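# Recentre filter funnel on base and reclamp both flanges

## Task

Put the filter funnel back so it sits centred on its base, then leave the spring clamp fully fitted on and closed over both flanges together.

## Robot and tools

Robot: two seven-joint xArm7 arms, left_arm and right_arm, each ending in a parallel two-finger gripper with a wrist camera. Scene frame: origin at table-top height halfway between the nominal arm bases, +z up, +x away from the bases over the table, left_arm on the +y side (image left and right do not follow these names). Calibrated bases: left_arm at (+0.038, +0.361, 0) m, quat_wxyz (+1.000, 0, 0, +0.020); right_arm at (-0.015, -0.407, 0) m, quat_wxyz (+1.000, 0, 0, -0.006). A camera stand is fixed behind the arms. Cameras: cam_high, cam_low, cam_left_wrist, cam_right_wrist, each 672x504.

Gripper geometry: fingers point along the gripper's own +z and close along its y. end_effector_position is the pinch point between closed pads, roughly 2 cm short of the tips; closing pushes the tips about 10 mm further along +z, mostly while the pads are over 40 mm apart.

The shared row format. Every movement argument is a row of 14 numbers, each in [-1, 1]: left_arm dx, dy, dz, rx, ry, rz, opening, then right_arm dx, dy, dz, rx, ry, rz, opening. Both arms are always included. The first six per arm are an offset, not a pose: a displacement from that arm's Hand target as it stood when the action or move began, measured along scene-frame axes, with rotation applied about the Hand target's position. Scale: 1.0 equals 0.6 m for dx, dy, dz and 180 degrees for rx, ry, rz, which form one rotation vector. A translation longer than 1.0 may be shortened along its direction. Repeating an offset in a new call moves the arm further. Sending six zeros re-requests the current Hand target. Opening is absolute, not an offset: +1 is fully open (0.084 m), -1 is shut. A 0 is a real command (half open), so to keep a gripper as it is, resend its current value from Tool commands.

execute_actions(actions, cameras): actions is a list of actions; each action is a table of up to 15 rows, one per 1/30 s step, and a short table repeats its final row to fill 15 steps. Each row counts from the action's starting Hand target, not from the previous row. Each action lasts 0.5 s. An empty list returns state plus images and the scene number.

move(target, speed, blend, opening_speed, blocking, cameras): straight-line gripper paths. target is one 14-number row or up to 15 rows, all offsets from the same starting Hand targets. speed is m/s, 0.002 to 1 (default 0.25), turning capped at twice that in rad/s; one value or one per target. blend in metres rounds corners (0 = stop at each). opening_speed, 0.2 or more per second on the -1..+1 scale, ramps the fingers. Paths run at most 10 s, do not avoid obstacles or the other arm, lag and overshoot more when fast or with a nearly straight arm. blocking=false returns after about 0.5 s while the move continues. The result adds a move: line with the ending (done, off_target, moving, held, fault) and limits (paced = pose clipped, held = steps withheld). done means within 3 mm and 2 degrees; neither done nor off_target tells you about contact.

wait(seconds 0 to 10) lets time pass holding commands. stop brakes a running move. zoom_image(camera, region [x0, y0, x1, y1] in pixels, at most 504 by 504) enlarges part of the newest image of that camera. clear_fault(arm) clears a reported torque fault on left_arm or right_arm. read_manual gives licence texts only. finished_scene(scene, 1 or 2) ends the scene irreversibly; the goal must hold with the robot not helping.

Controller behaviour: each step the commanded pose is clipped to within 70 mm and 16 degrees of the measured gripper pose, so one action may not arrive. Hand target in a result is the last commanded pose after clipping; the next offsets count from it. Grippers often stop short; send the remaining gap as an offset. To end a push, command the target back past the gripper. Big wrist turns can swing the elbow. A clearance check holds back commands bringing the arms too close (fingertips excepted) but is not a guarantee.

Reading results: end_effector_position (m), end_effector_quat_wxyz and velocities are in scene frame; printed values may be off by a few centimetres. grip_measured is the measured opening on the command scale; to hold something command clearly below it (lower squeezes harder, about 24 N per pad limit). The last Joint positions number is the opening in metres. Joint velocities 'within noise' means the arm is still. Joint torques include the arm's own weight and have offsets and noise. Wrist depth gives 7x7 cells of distances in mm (172 to 3000) per wrist camera, '-' for no value; transparent things are invisible to it.

Faults and heat: contact torque at a joint limit (waist 44.1, shoulder 44.3, upper arm roll 28.2, elbow 28.2, forearm roll 28.2, wrist pitch 15.2, wrist roll 15.8 N m, held weight included), or a motor stuck at its torque limit for 1 s, or long overload, stops that arm until clear_fault. Motors heat when holding loads, stretched out or pushing at unreachable poses; MOTOR HOT shows at 65 °C and at 80 °C the arm brakes for 30 to 60 s or more.

Avoid: anything leaving the table, dropping or releasing moving parts, fast impacts on fixed or heavy things, hard presses, and any arm-to-arm contact or gripping the other arm's fingers, which can fail the scene. Time spent thinking lets the scene run; moves keep going meanwhile.

Each tool is called after "Emit:" by a JSON object that holds its "api" and its "payload".

## Session

Emit:
{"api": "execute_actions", "payload": {"actions": []}}

Scene clock: 0.00 s.
left_arm: end_effector_position=(+0.4885, +0.1834, +0.1984) grip_measured=+1.00 end_effector_quat_wxyz=(-0.188, -0.008, +0.888, -0.420) | right_arm: end_effector_position=(+0.5515, -0.2635, +0.1981) grip_measured=+1.00 end_effector_quat_wxyz=(-0.549, +0.618, +0.553, +0.104)
Joint positions: left_arm=[-0.59 0.42 0.663 1.301 -1.015 1.666 -2.726 0.084] | right_arm=[-0.129 1.051 0.053 2.298 0.899 1.991 -1.507 0.084]
Joint velocities: within noise
Joint torques (N m): no reading
Wrist depth (mm): cam_left_wrist=[2863 760 800 708 566 481 411 / 2874 1123 855 649 534 456 391 / 2257 946 729 600 506 431 372 / 2165 231 693 557 470 409 356 / 2080 231 646 519 447 390 340 / 246 225 559 488 420 370 326 / 205 230 254 444 401 354 313] | cam_right_wrist=[717 812 2271 2172 548 1050 847 / 769 828 859 370 963 843 710 / 2793 830 1330 1110 744 708 586 / - - 884 888 671 584 517 / 2624 1100 885 700 607 517 449 / 2474 881 732 603 512 462 406 / 870 732 630 531 459 417 372]
Hand target: left_arm +0.4885, +0.1834, +0.1984; -0.188, -0.008, +0.888, -0.420 | right_arm +0.5515, -0.2635, +0.1981; -0.549, +0.618, +0.553, +0.104
Tool commands: left_gripper/opening=+1.0 right_gripper/opening=+1.0

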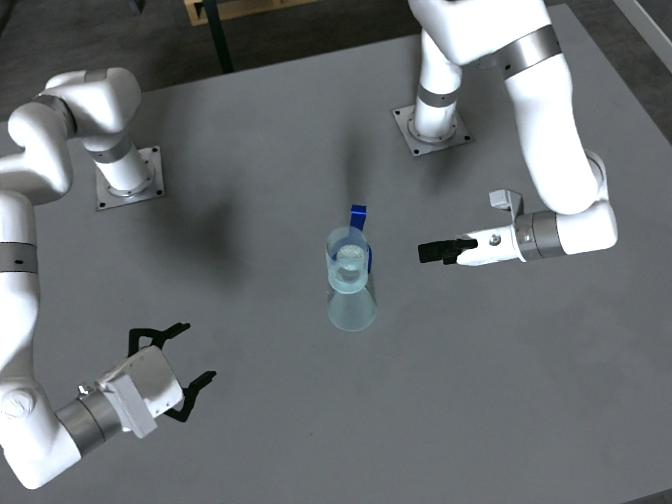

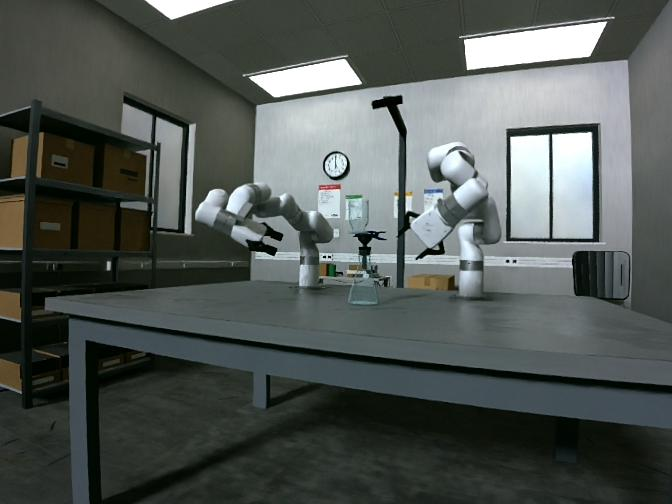

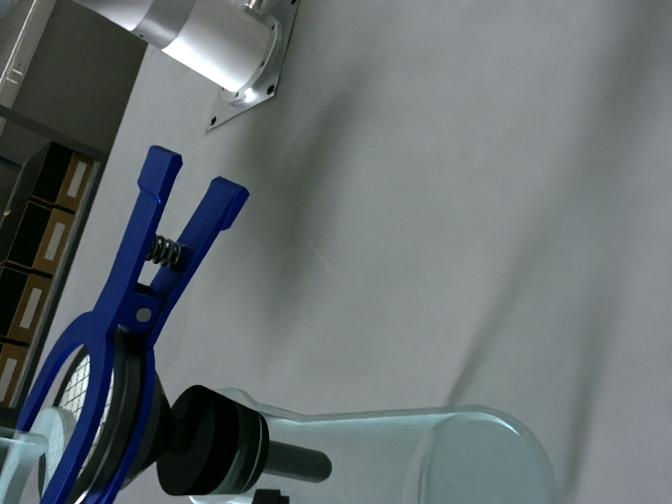

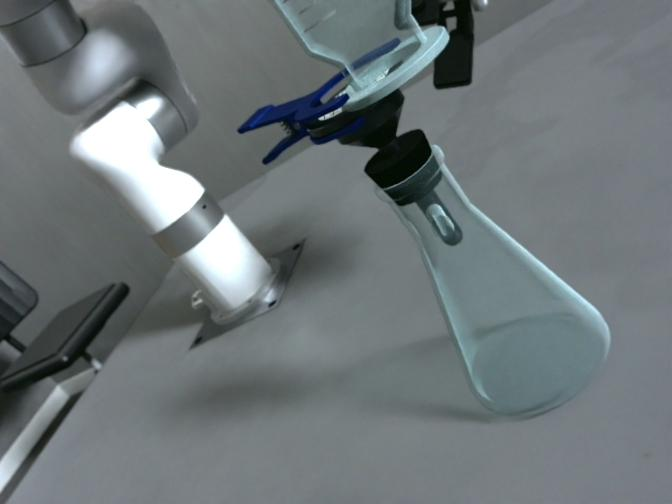

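Emit:
{"api": "zoom_image", "payload": {"camera": "cam_right_wrist", "region": [220, 0, 500, 210]}}

Emit:
{"api": "zoom_image", "payload": {"camera": "cam_left_wrist", "region": [0, 130, 360, 504]}}

Emit:
{"api": "zoom_image", "payload": {"camera": "cam_low", "region": [310, 180, 430, 310]}}

Emit:
{"api": "zoom_image", "payload": {"camera": "cam_high", "region": [290, 190, 410, 340]}}

Scaled by 1.800.

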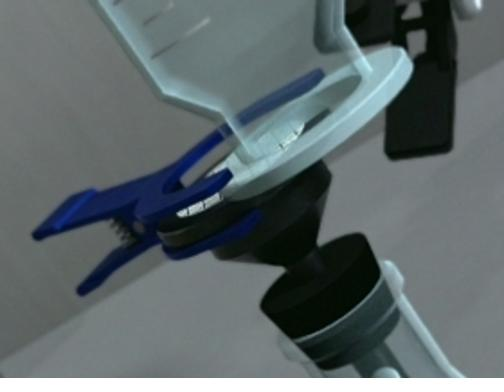

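Scaled by 1.348.

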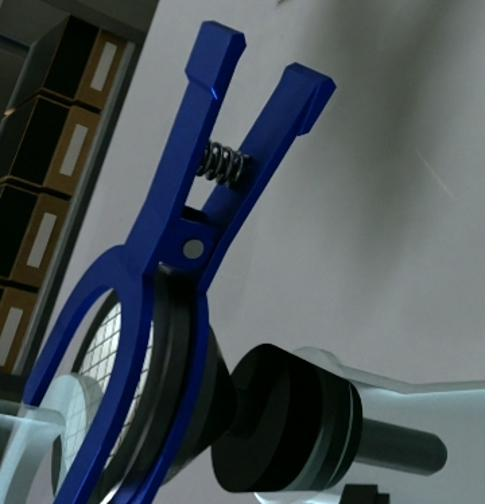

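Scaled by 3.877.

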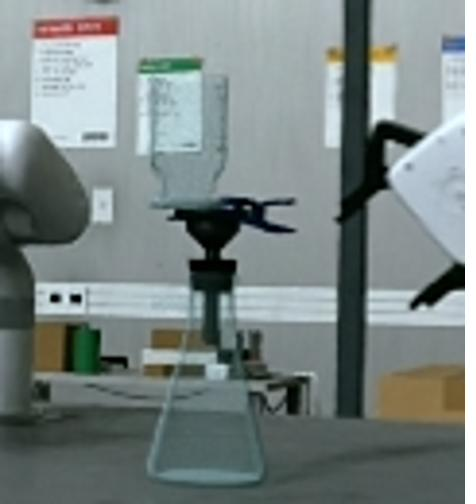

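Scaled by 3.360.

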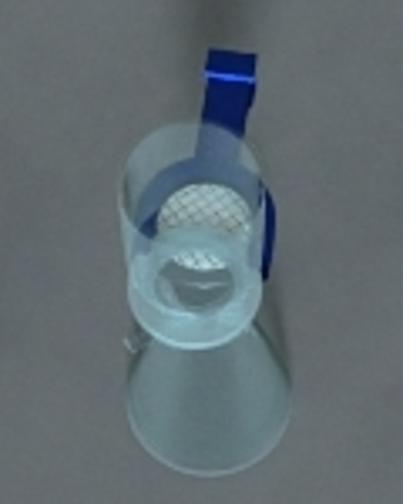

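Emit:
{"api": "move", "payload": {"target": [-0.1475,0.028,0.061,0.117,0.851,0.305,1, 0.0225,0.2225,0.1365,0.108,-0.1615,0.0686,1], "speed": 0.6, "cameras": ["all"]}}

Scene clock: 73.40 s.
left_arm: end_effector_position=(+0.4000, +0.2002, +0.2350) grip_measured=+1.00 end_effector_quat_wxyz=(+0.707, +0.708, +0.000, +0.000) | right_arm: end_effector_position=(+0.5650, -0.1300, +0.2801) grip_measured=+1.00 end_effector_quat_wxyz=(-0.496, +0.410, +0.710, +0.286)
Joint positions: left_arm=[-0.62 0.198 0.878 0.688 -1.399 1.847 -5.225 0.084] | right_arm=[0.017 1.084 0.201 2.503 0.968 1.888 -1.852 0.084]
Joint torques (N m): left_arm=[-1.46 -14.45 3.52 12.6 -0.26 0.48 -0.55] | right_arm=[3.04 -26.22 5.1 15.81 1.42 0.93 0.51]
Wrist depth (mm): cam_left_wrist=[467 700 2911 2935 462 644 2935 / 470 704 2935 2923 521 660 2923 / 472 633 1155 2960 519 2911 2899 / 473 571 296 287 2271 687 2935 / 475 718 1174 2279 785 689 2948 / 476 719 1182 2333 734 2309 2899 / 478 727 2389 2340 687 2302 2923] | cam_right_wrist=[2911 696 713 2271 2165 639 1833 / 2717 2634 762 2333 663 1919 1882 / 2556 757 790 2474 515 656 1924 / - 1082 794 1164 552 1138 1962 / 870 861 804 340 337 847 899 / 725 719 716 302 270 666 703 / 620 615 616 586 323 606 603]
Hand target: left_arm +0.4000, +0.2002, +0.2350; +0.707, +0.708, +0.000, +0.000 | right_arm +0.5650, -0.1300, +0.2800; -0.496, +0.410, +0.710, +0.286
Off the commanded pose: left_arm 0.000 m, 0 deg | right_arm 0.000 m, 0 deg.
move: done

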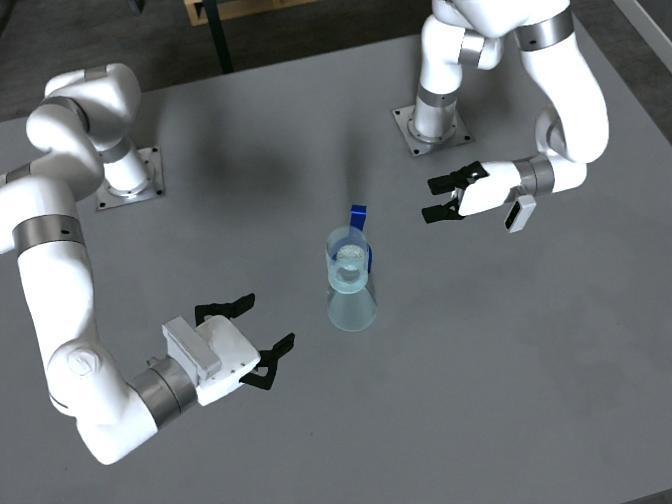

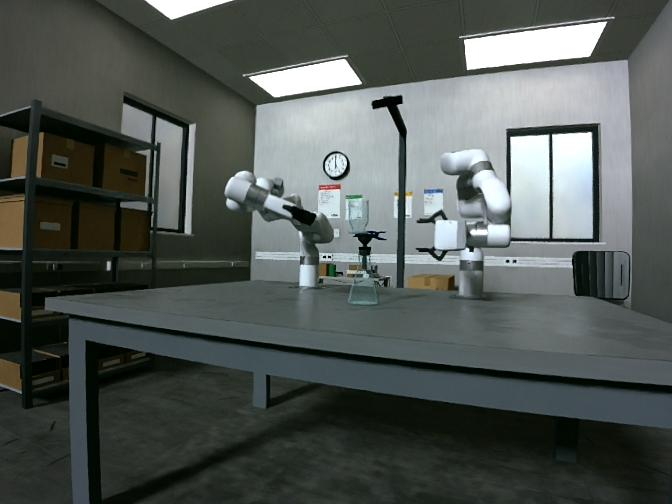

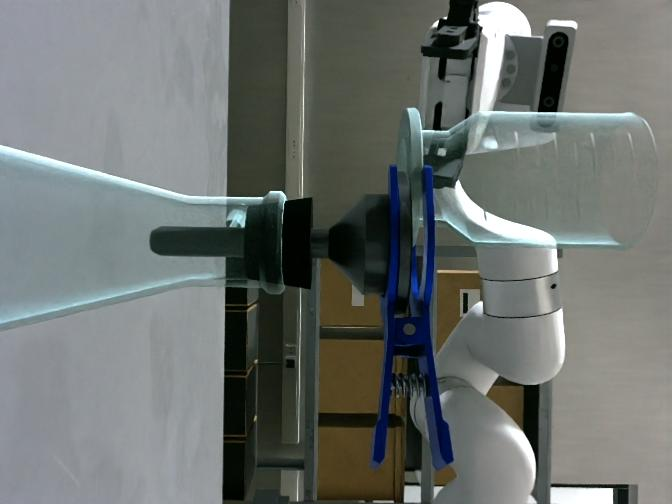

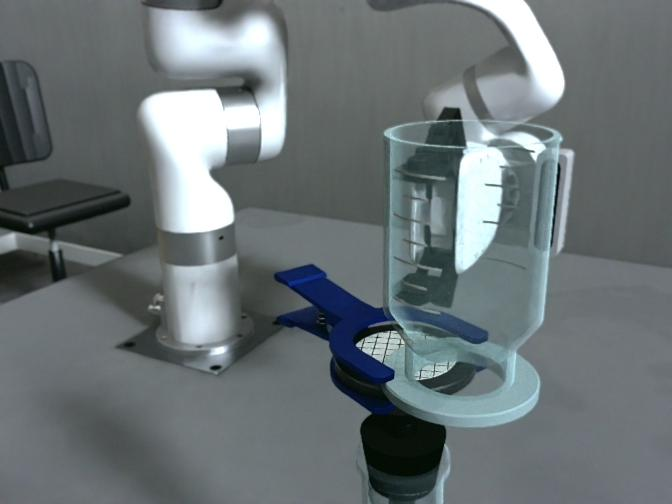

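Emit:
{"api": "zoom_image", "payload": {"camera": "cam_left_wrist", "region": [300, 90, 500, 490]}}

Emit:
{"api": "zoom_image", "payload": {"camera": "cam_right_wrist", "region": [260, 250, 560, 475]}}

Scaled by 1.260.

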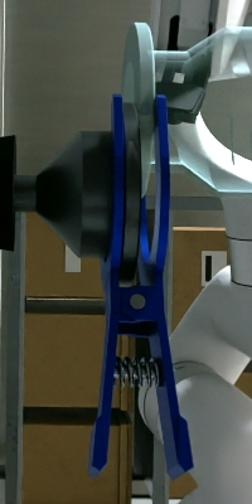

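Scaled by 1.680.

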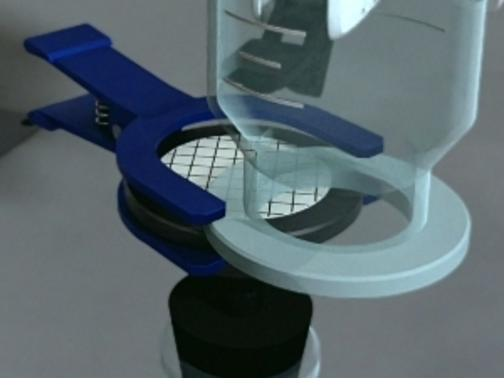

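Emit:
{"api": "move", "payload": {"target": [-0.0233,-0.1333,0,0,0,0,1, -0.0467,0.13,0.07,0,0,0,1], "speed": 0.3, "cameras": ["all"]}}

Scene clock: 136.67 s.
left_arm: end_effector_position=(+0.3860, +0.1203, +0.2350) grip_measured=+1.00 end_effector_quat_wxyz=(+0.707, +0.708, +0.000, +0.000) | right_arm: end_effector_position=(+0.5370, -0.0520, +0.3220) grip_measured=+1.00 end_effector_quat_wxyz=(-0.496, +0.410, +0.710, +0.286)
Joint positions: left_arm=[-0.773 0.079 0.776 0.589 -1.563 1.638 -5.243 0.084] | right_arm=[0.119 0.925 0.218 2.328 1.003 1.755 -1.807 0.084]
Joint torques (N m): left_arm=[-1.77 -13.73 0.41 13.03 -2.68 0.6 -0.64] | right_arm=[2.74 -28.69 5.23 14.66 2.57 -0.92 0.5]
Wrist depth (mm): cam_left_wrist=[467 702 1125 2851 2828 353 425 / 467 706 1139 2839 - 374 519 / 470 217 204 215 200 573 2886 / 472 633 217 2220 2192 2228 555 / 474 716 966 2206 2213 677 560 / 475 720 976 2249 674 675 584 / 477 722 2286 2257 2264 573 2874] | cam_right_wrist=[- 627 655 526 505 1852 1749 / 2604 649 669 2264 551 1872 1785 / 2566 671 698 2372 541 1946 1838 / - 695 1290 382 442 1979 1919 / 966 736 889 412 447 932 994 / 801 766 788 426 743 778 778 / 685 683 - 372 675 671 670]
Hand target: left_arm +0.3860, +0.1202, +0.2350; +0.707, +0.708, +0.000, +0.000 | right_arm +0.5370, -0.0520, +0.3220; -0.496, +0.410, +0.710, +0.286
Off the commanded pose: left_arm 0.000 m, 0 deg | right_arm 0.000 m, 0 deg.
move: done

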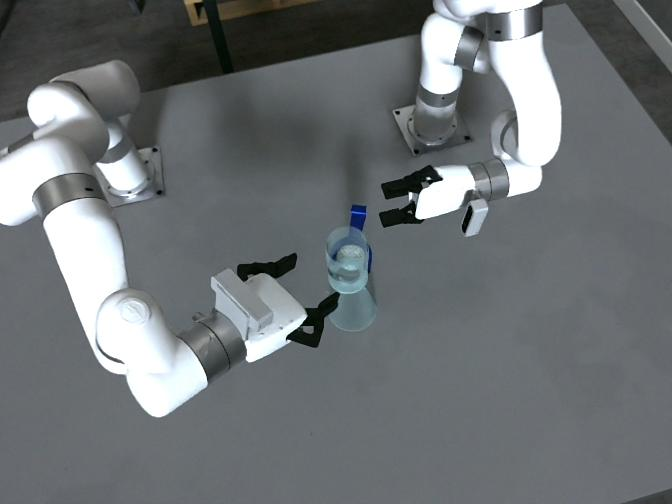

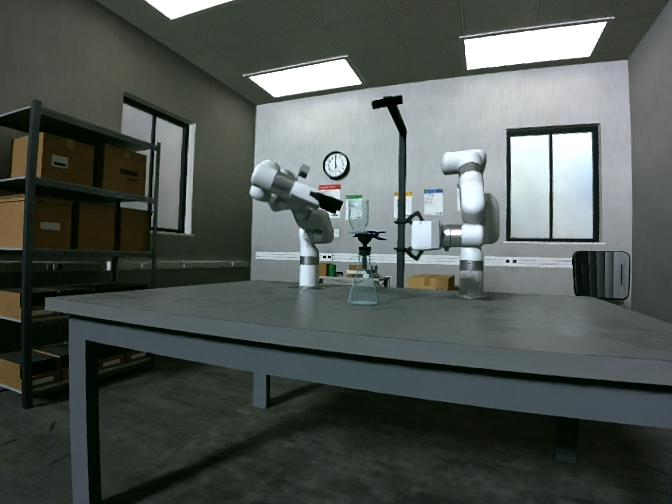

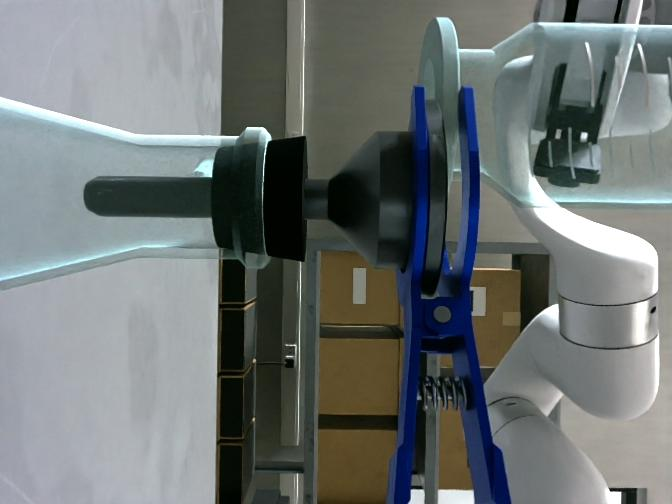

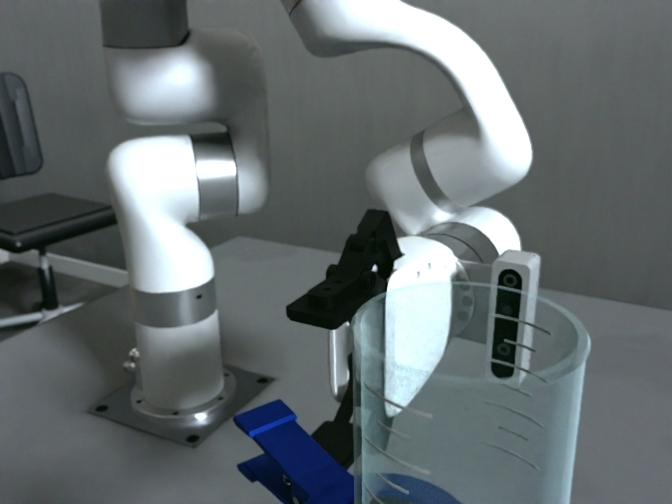

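Emit:
{"api": "move", "payload": {"target": [-0.0033,-0.1,0,0,0,0,1, -0.05,0.0967,0,0,0,0,1], "speed": 0.12, "cameras": ["all"]}}

Scene clock: 160.53 s.
left_arm: end_effector_position=(+0.3840, +0.0603, +0.2350) grip_measured=+1.00 end_effector_quat_wxyz=(+0.707, +0.708, +0.000, +0.000) | right_arm: end_effector_position=(+0.5070, +0.0060, +0.3220) grip_measured=+1.00 end_effector_quat_wxyz=(-0.496, +0.410, +0.710, +0.286)
Joint positions: left_arm=[-0.873 0.078 0.68 0.594 -1.728 1.534 -5.246 0.084] | right_arm=[0.199 0.825 0.231 2.155 1.025 1.622 -1.829 0.084]
Joint torques (N m): left_arm=[-1.84 -11.67 0.21 16.64 -2.31 0.58 -0.23] | right_arm=[2.67 -28.66 5.51 14.85 2.65 -1.01 -0.7]
Wrist depth (mm): cam_left_wrist=[466 699 - 2793 - - 243 / 431 - - 2738 - - 250 / - - - - 2760 - 274 / 472 713 - 2206 - - 452 / 472 718 - 2165 - 2213 468 / 475 641 2816 2158 2199 2192 553 / 478 642 2749 2192 2220 577 558] | cam_right_wrist=[2935 565 455 408 410 1809 1702 / 2465 580 607 2213 391 1862 1745 / 2501 616 625 2279 407 1882 1804 / 2192 634 1186 453 434 1985 1852 / 959 653 680 303 371 877 931 / 802 - 257 287 373 778 776 / 685 650 241 303 644 673 664]
Hand target: left_arm +0.3840, +0.0602, +0.2350; +0.707, +0.708, +0.000, +0.000 | right_arm +0.5070, +0.0060, +0.3220; -0.496, +0.410, +0.710, +0.286
Off the commanded pose: left_arm 0.000 m, 0 deg | right_arm 0.000 m, 0 deg.
move: done

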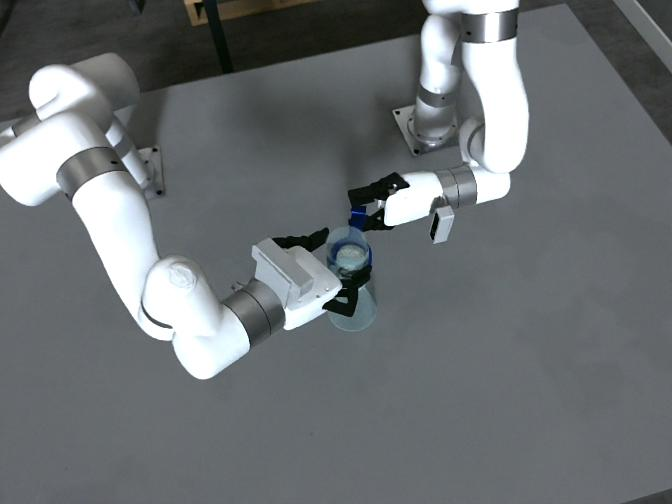

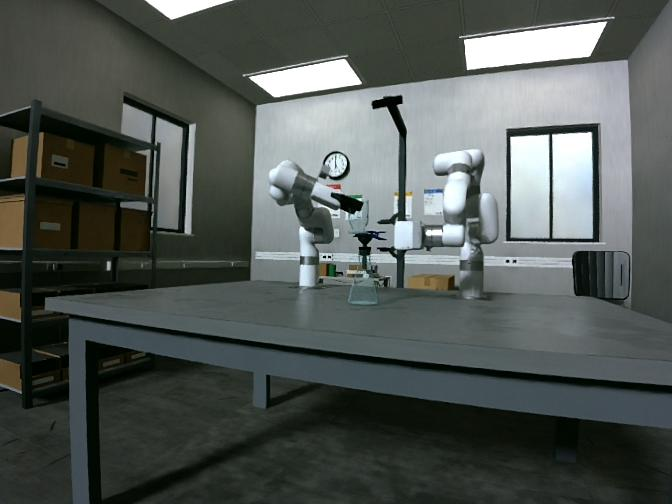

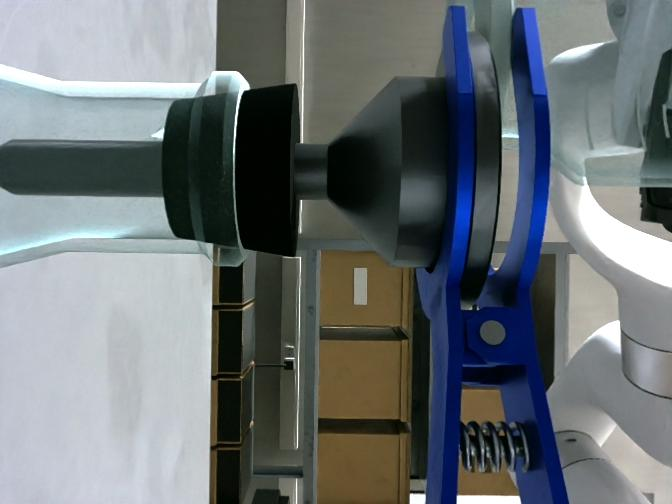

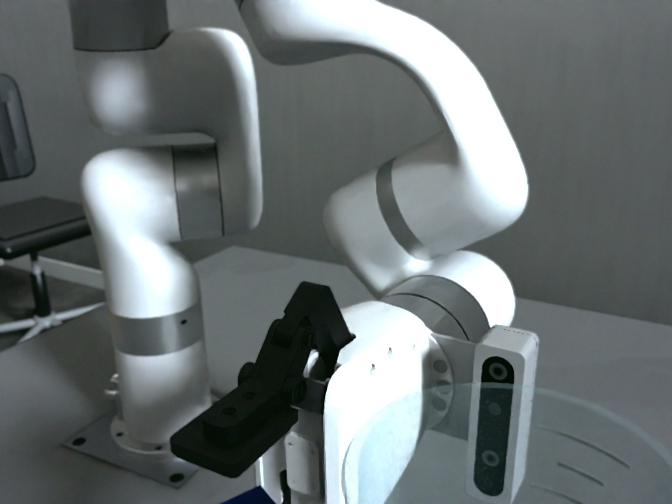

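Emit:
{"api": "zoom_image", "payload": {"camera": "cam_left_wrist", "region": [420, 0, 672, 260]}}

Emit:
{"api": "zoom_image", "payload": {"camera": "cam_high", "region": [300, 170, 420, 300]}}

Scaled by 1.938.

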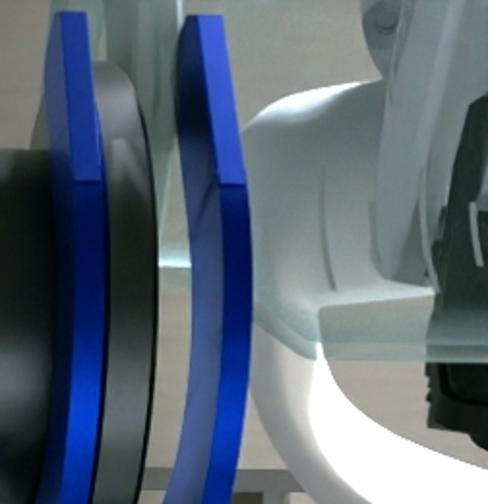

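Scaled by 3.877.

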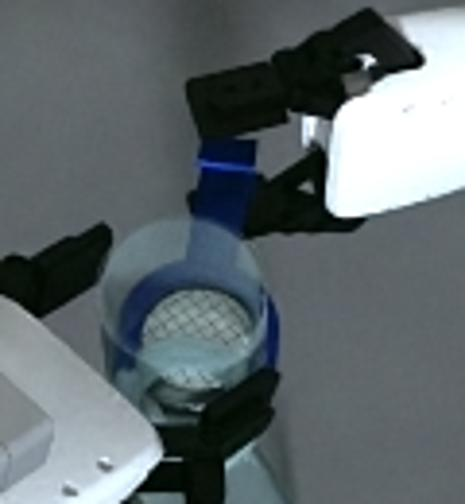

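Emit:
{"api": "move", "payload": {"target": [0,0,0,0,0,0,0.2, -0.0017,0.0117,0,0,0,0,0.7], "speed": 0.1, "opening_speed": 0.8, "cameras": ["cam_high","cam_left_wrist","cam_right_wrist"]}}

Emit:
{"api": "zoom_image", "payload": {"camera": "cam_high", "region": [300, 170, 420, 300]}}

Scene clock: 180.87 s.
left_arm: end_effector_position=(+0.3840, +0.0602, +0.2350) grip_measured=+0.19 end_effector_quat_wxyz=(+0.707, +0.708, +0.000, +0.000) | right_arm: end_effector_position=(+0.5059, +0.0131, +0.3220) grip_measured=+0.70 end_effector_quat_wxyz=(-0.496, +0.410, +0.710, +0.286)
Joint positions: left_arm=[-0.873 0.078 0.68 0.594 -1.728 1.534 -5.246 0.052] | right_arm=[0.211 0.832 0.233 2.164 1.026 1.612 -1.822 0.073]
Joint torques (N m): left_arm=[-1.33 -11.51 0.23 16.46 -2.6 0.69 0.57] | right_arm=[3 -24.51 5.64 16.15 2.6 -0.92 0.34]
Wrist depth (mm): cam_left_wrist=[466 700 - 2805 - - 231 / 432 - - 2706 - - 247 / - - - - 2805 - 2771 / 471 714 - 2199 - - 452 / 472 716 - 2199 - 2206 463 / 474 641 2782 2192 2178 2206 550 / 477 641 2172 2192 2185 572 560] | cam_right_wrist=[2874 559 575 402 406 1781 1702 / 2414 573 604 2235 387 1857 1736 / 2474 610 620 2279 401 1882 1818 / 2172 629 1176 443 427 1979 1852 / 958 646 1019 302 376 934 925 / 799 675 266 284 363 782 775 / 686 - 247 293 644 671 667]
Hand target: left_arm +0.3840, +0.0602, +0.2350; +0.707, +0.708, +0.000, +0.000 | right_arm +0.5059, +0.0131, +0.3220; -0.496, +0.410, +0.710, +0.286
Off the commanded pose: left_arm 0.000 m, 0 deg | right_arm 0.000 m, 0 deg.
move: done
Images, in order (width x height): cam_high 672x504, cam_left_wrist 672x504, cam_right_wrist 672x504.

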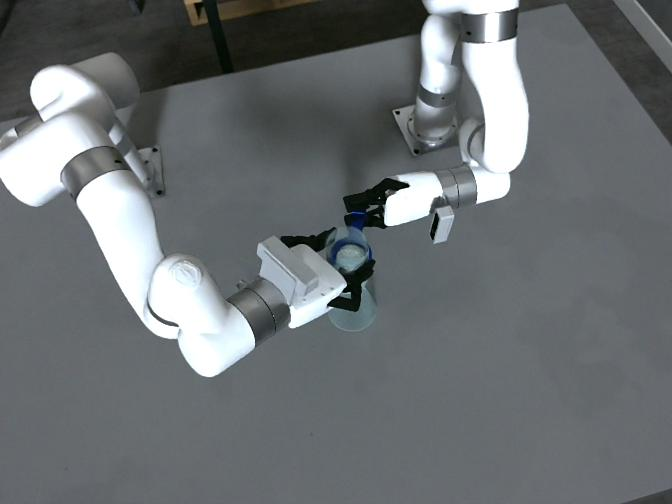

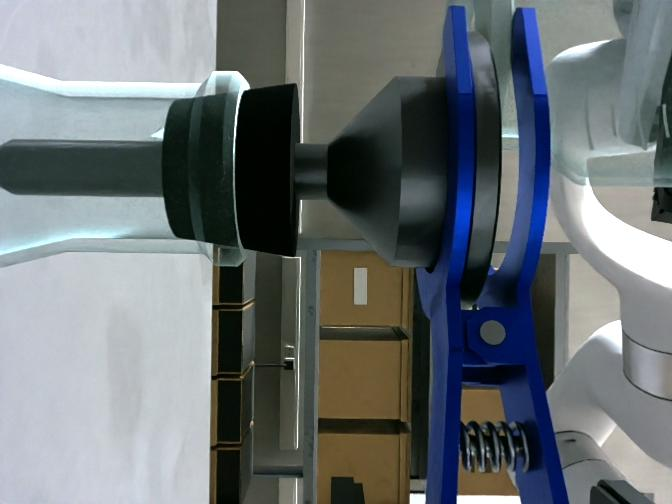

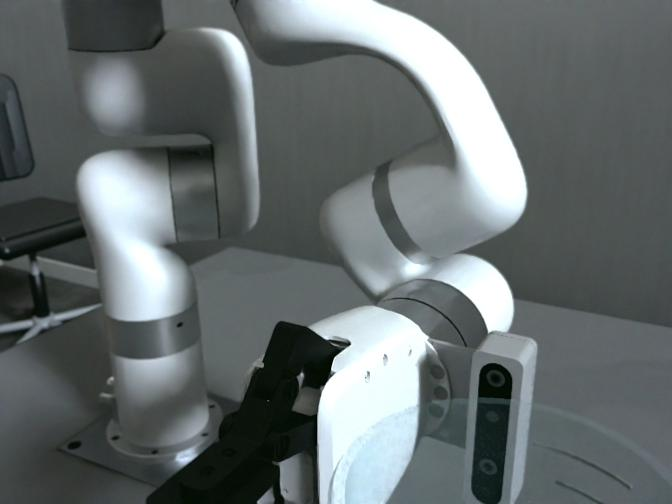

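Scaled by 3.877.

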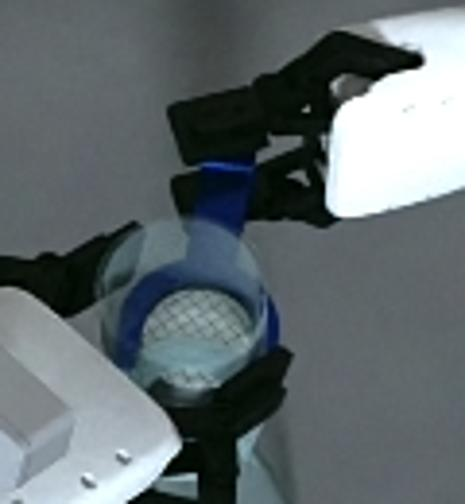

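Emit:
{"api": "move", "payload": {"target": [0,0,0,0,0,0,0.0, 0,0,0,0,0,0,0.45], "opening_speed": 0.3, "cameras": ["cam_high","cam_left_wrist","cam_right_wrist"]}}

Emit:
{"api": "zoom_image", "payload": {"camera": "cam_high", "region": [300, 170, 420, 300]}}

Scene clock: 184.77 s.
left_arm: end_effector_position=(+0.3840, +0.0602, +0.2350) grip_measured=-0.01 end_effector_quat_wxyz=(+0.707, +0.708, +0.000, +0.000) | right_arm: end_effector_position=(+0.5059, +0.0131, +0.3221) grip_measured=+0.52 end_effector_quat_wxyz=(-0.496, +0.410, +0.710, +0.286)
Joint positions: left_arm=[-0.873 0.078 0.68 0.594 -1.728 1.534 -5.246 0.044] | right_arm=[0.211 0.832 0.233 2.165 1.026 1.612 -1.822 0.066]
Joint torques (N m): left_arm=[-1.17 -11.96 0.45 16.35 -2.58 0.66 0.59] | right_arm=[2.91 -24.11 5.27 15.14 2.07 -0.8 0.37]
Wrist depth (mm): cam_left_wrist=[465 700 - 2771 - - 230 / - - - 2675 - - 247 / - - - - 2760 - 2727 / 473 631 - 2178 - - 453 / 473 715 - 2172 - 2192 467 / 474 638 2793 2206 2172 2199 547 / 477 644 2199 2185 2165 581 554] | cam_right_wrist=[2863 560 574 401 406 1804 1690 / 2474 573 602 2242 386 1872 1732 / 2465 609 621 2242 400 1877 1799 / 2165 629 1186 443 428 1996 1847 / 963 654 1019 316 376 927 925 / 800 675 265 282 362 778 774 / 685 - 251 290 644 670 668]
Hand target: left_arm +0.3840, +0.0602, +0.2350; +0.707, +0.708, +0.000, +0.000 | right_arm +0.5059, +0.0131, +0.3220; -0.496, +0.410, +0.710, +0.286
Off the commanded pose: left_arm 0.000 m, 0 deg | right_arm 0.000 m, 0 deg.
move: done
Images, in order (width x height): cam_high 672x504, cam_left_wrist 672x504, cam_right_wrist 672x504.

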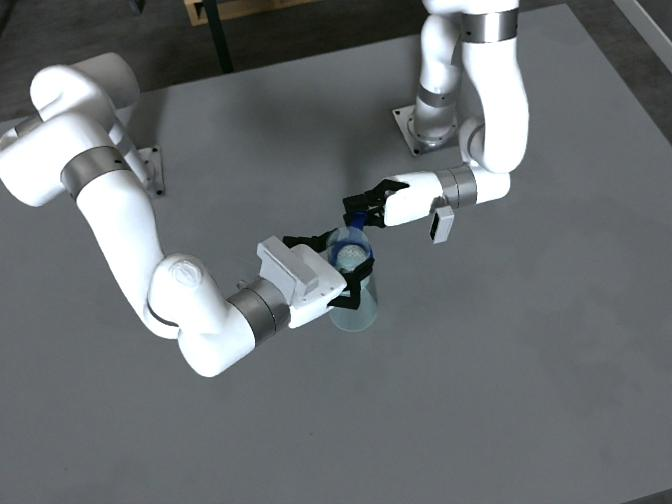

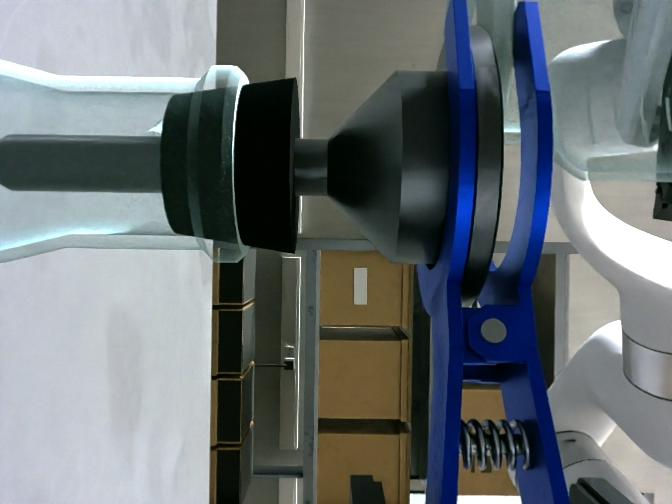

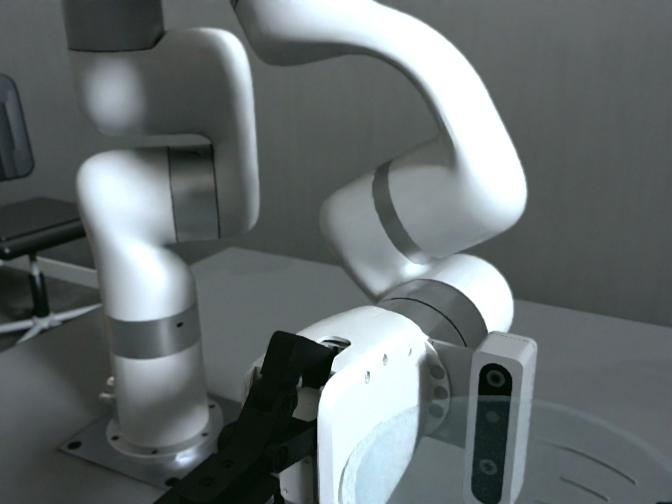

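Scaled by 3.877.

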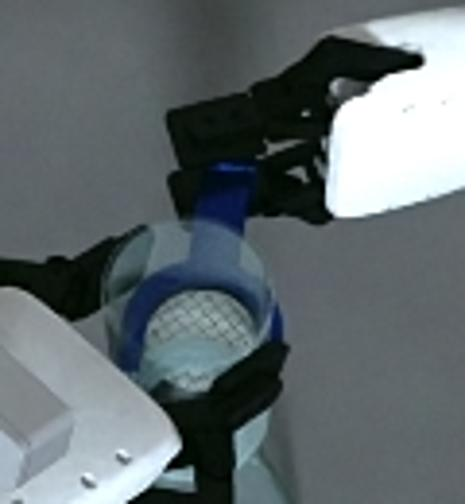

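Emit:
{"api": "move", "payload": {"target": [0,0,0,0,0,0,-0.35, 0,0,0,0,0,0,0.4], "opening_speed": 0.3, "cameras": ["cam_high","cam_left_wrist"]}}

Emit:
{"api": "zoom_image", "payload": {"camera": "cam_high", "region": [300, 170, 420, 300]}}

Scene clock: 189.63 s.
left_arm: end_effector_position=(+0.3840, +0.0603, +0.2350) grip_measured=-0.36 end_effector_quat_wxyz=(+0.707, +0.708, +0.000, +0.000) | right_arm: end_effector_position=(+0.5059, +0.0131, +0.3220) grip_measured=+0.52 end_effector_quat_wxyz=(-0.496, +0.410, +0.710, +0.286)
Joint positions: left_arm=[-0.873 0.078 0.68 0.594 -1.728 1.534 -5.246 0.029] | right_arm=[0.211 0.832 0.233 2.164 1.026 1.612 -1.822 0.066]
Joint torques (N m): left_arm=[-1.07 -14.82 0.67 16.21 -2.52 1.66 0.57] | right_arm=[1.87 -26.4 4.46 14.38 1.64 -0.43 0.55]
Wrist depth (mm): cam_left_wrist=[466 698 - 2793 - - 231 / - - - 2717 - - 247 / - - - - 2771 - 2828 / 472 633 - 2220 - - 453 / 473 713 - 2178 - 2235 464 / 474 638 2782 2199 2634 2178 549 / 477 640 2185 2178 2185 573 556] | cam_right_wrist=[2886 557 448 400 404 1785 1694 / 2431 573 606 2235 386 1862 1732 / 2474 612 619 2286 401 1867 1804 / 2213 628 1174 443 428 1979 1852 / 961 650 1017 317 375 932 927 / 799 676 269 285 363 774 777 / 687 - 261 290 643 670 668]
Hand target: left_arm +0.3840, +0.0602, +0.2350; +0.707, +0.708, +0.000, +0.000 | right_arm +0.5059, +0.0131, +0.3220; -0.496, +0.410, +0.710, +0.286
Off the commanded pose: left_arm 0.000 m, 0 deg | right_arm 0.000 m, 0 deg.
move: done
Images, in order (width x height): cam_high 672x504, cam_left_wrist 672x504.

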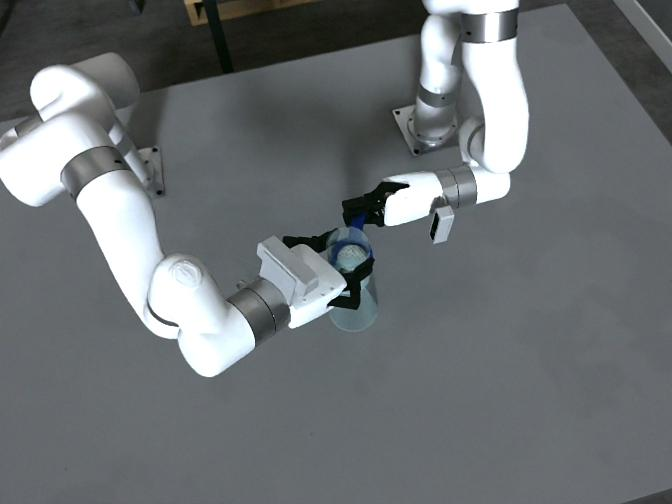

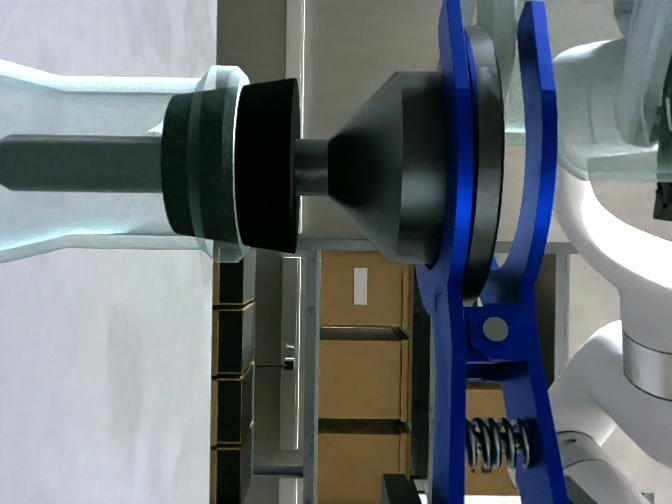

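Scaled by 3.877.

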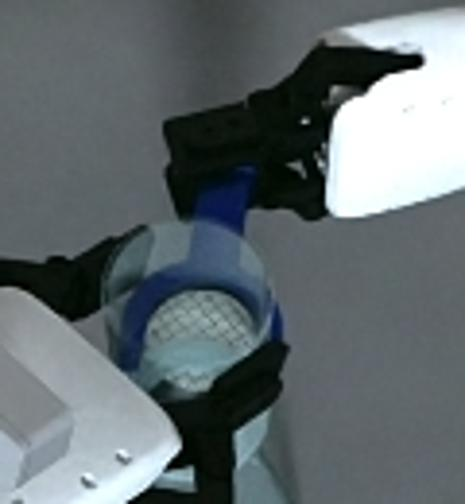

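Emit:
{"api": "move", "payload": {"target": [0,0,0,0,0,0,-0.65, 0,0,0,0,0,0,0.4], "opening_speed": 0.4, "cameras": ["cam_left_wrist"]}}

Scene clock: 193.37 s.
left_arm: end_effector_position=(+0.3840, +0.0602, +0.2350) grip_measured=-0.65 end_effector_quat_wxyz=(+0.707, +0.708, +0.000, +0.000) | right_arm: end_effector_position=(+0.5059, +0.0131, +0.3220) grip_measured=+0.52 end_effector_quat_wxyz=(-0.496, +0.410, +0.710, +0.286)
Joint positions: left_arm=[-0.873 0.078 0.68 0.594 -1.728 1.534 -5.246 0.015] | right_arm=[0.211 0.832 0.233 2.164 1.026 1.612 -1.822 0.066]
Joint torques (N m): left_arm=[-0.23 -14.9 0.65 15.9 -2.36 1.72 0.61] | right_arm=[0.63 -27.22 5.48 14.49 0.96 0.6 0.28]
Wrist depth (mm): cam_left_wrist=[467 623 934 2793 2805 - 231 / - - - 2738 - - 247 / - - - - 2727 - 2793 / 472 634 - 2235 - - 454 / 471 717 - 2165 - 2192 467 / 476 721 2771 2185 - 2206 551 / 479 641 - 2206 - 573 554] | cam_right_wrist=[2863 559 573 401 403 1799 1690 / 2474 573 603 2228 386 1857 1745 / 2474 607 621 2249 401 1882 1795 / 2185 629 1180 443 428 1974 1862 / 962 653 1016 317 376 925 929 / 796 676 269 284 362 776 773 / 687 686 262 287 642 669 671]
Hand target: left_arm +0.3840, +0.0602, +0.2350; +0.707, +0.708, +0.000, +0.000 | right_arm +0.5059, +0.0131, +0.3220; -0.496, +0.410, +0.710, +0.286
Off the commanded pose: left_arm 0.000 m, 0 deg | right_arm 0.000 m, 0 deg.
move: done
Images, in order (width x height): cam_left_wrist 672x504.

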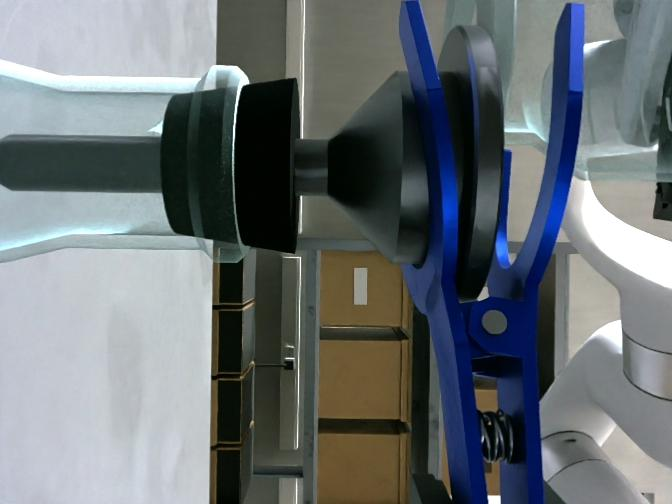

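Emit:
{"api": "move", "payload": {"target": [[0,0,0,0,0,0,-0.65, 0,0,0.0025,0,0,0,0.4],[0,0,0,0,0,0,-0.65, -0.0492,0.0067,0.0025,0,0,0,0.4]], "speed": 0.05, "cameras": ["cam_left_wrist","cam_high","cam_low","cam_right_wrist"]}}

Emit:
{"api": "zoom_image", "payload": {"camera": "cam_high", "region": [300, 170, 420, 300]}}

Emit:
{"api": "zoom_image", "payload": {"camera": "cam_left_wrist", "region": [370, 0, 672, 330]}}

Emit:
{"api": "zoom_image", "payload": {"camera": "cam_low", "region": [320, 180, 420, 280]}}

Scene clock: 206.13 s.
left_arm: end_effector_position=(+0.3840, +0.0602, +0.2350) grip_measured=-0.65 end_effector_quat_wxyz=(+0.707, +0.708, +0.000, +0.000) | right_arm: end_effector_position=(+0.4764, +0.0171, +0.3235) grip_measured=+0.52 end_effector_quat_wxyz=(-0.496, +0.410, +0.710, +0.286)
Joint positions: left_arm=[-0.873 0.078 0.68 0.594 -1.728 1.534 -5.246 0.015] | right_arm=[0.208 0.695 0.238 1.949 1.05 1.556 -1.884 0.066]
Joint torques (N m): left_arm=[0.46 -14.51 1.78 15.62 -2.25 1.35 0.54] | right_arm=[-4.01 -27.48 5.93 14.88 2.46 -0.06 -0.52]
Wrist depth (mm): cam_left_wrist=[466 621 2738 2782 2760 - - / 430 625 - 2749 2749 - - / - - - - 2793 - 245 / 435 711 - 2145 - - - / 473 715 - 2192 - 2185 - / 474 718 2749 2185 - 2206 557 / 475 643 - 2199 - 2199 577] | cam_right_wrist=[2899 539 562 399 380 1823 1686 / 2483 555 575 2165 - 1790 1736 / 2492 594 601 2294 398 376 1799 / 2178 604 1186 - 413 1888 1833 / 2340 625 954 1016 351 407 931 / 804 655 665 270 300 740 778 / 689 668 - 253 308 672 668]
Hand target: left_arm +0.3840, +0.0602, +0.2350; +0.707, +0.708, +0.000, +0.000 | right_arm +0.4764, +0.0171, +0.3235; -0.496, +0.410, +0.710, +0.286
Off the commanded pose: left_arm 0.000 m, 0 deg | right_arm 0.000 m, 0 deg.
move: done

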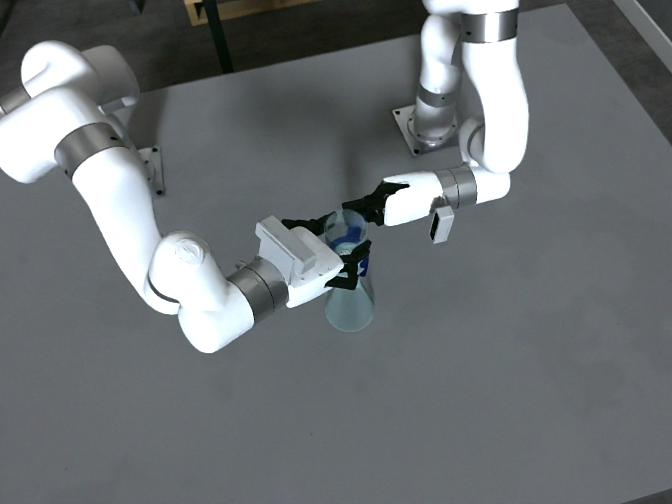

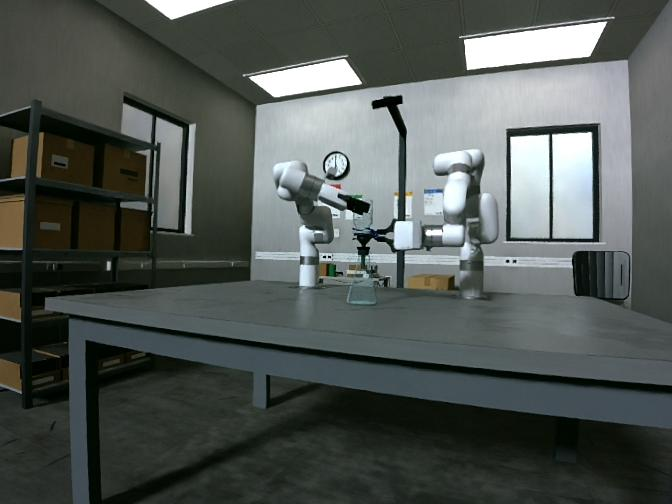

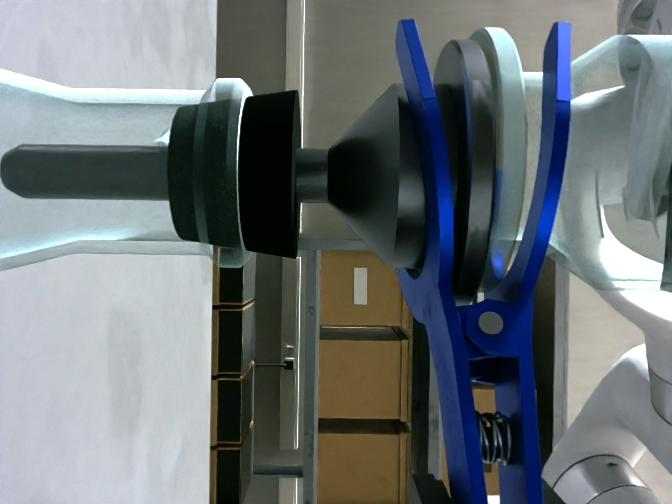

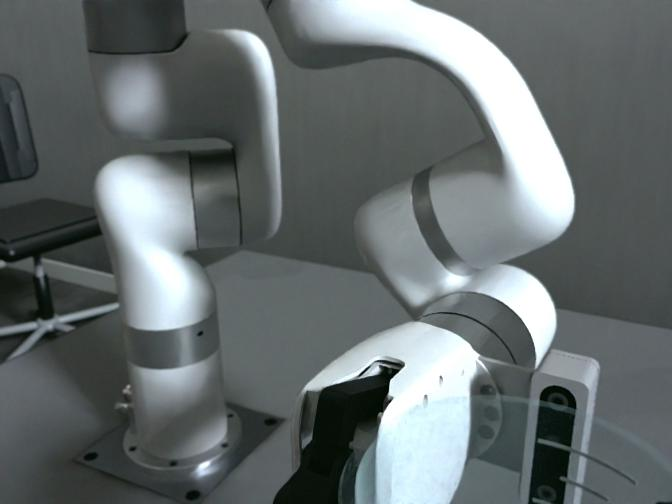

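Scaled by 3.877.

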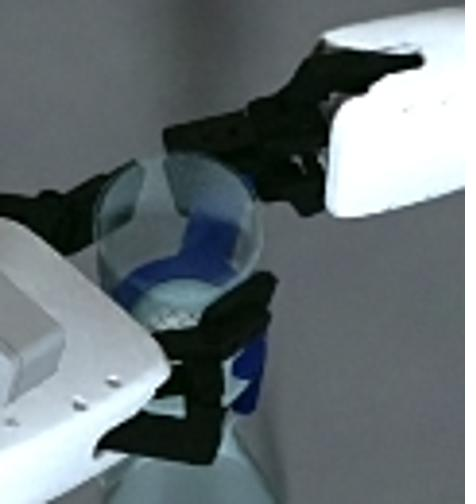

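Scaled by 1.527.

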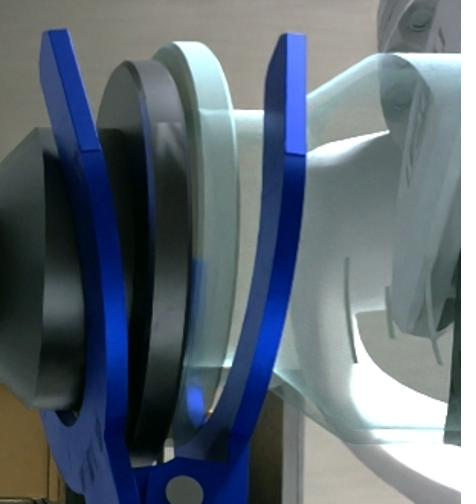

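Scaled by 5.040.

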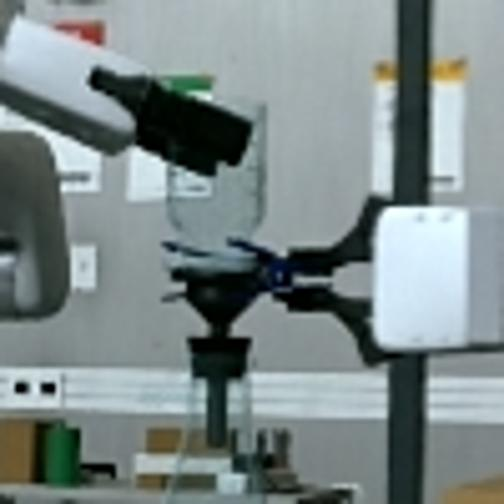

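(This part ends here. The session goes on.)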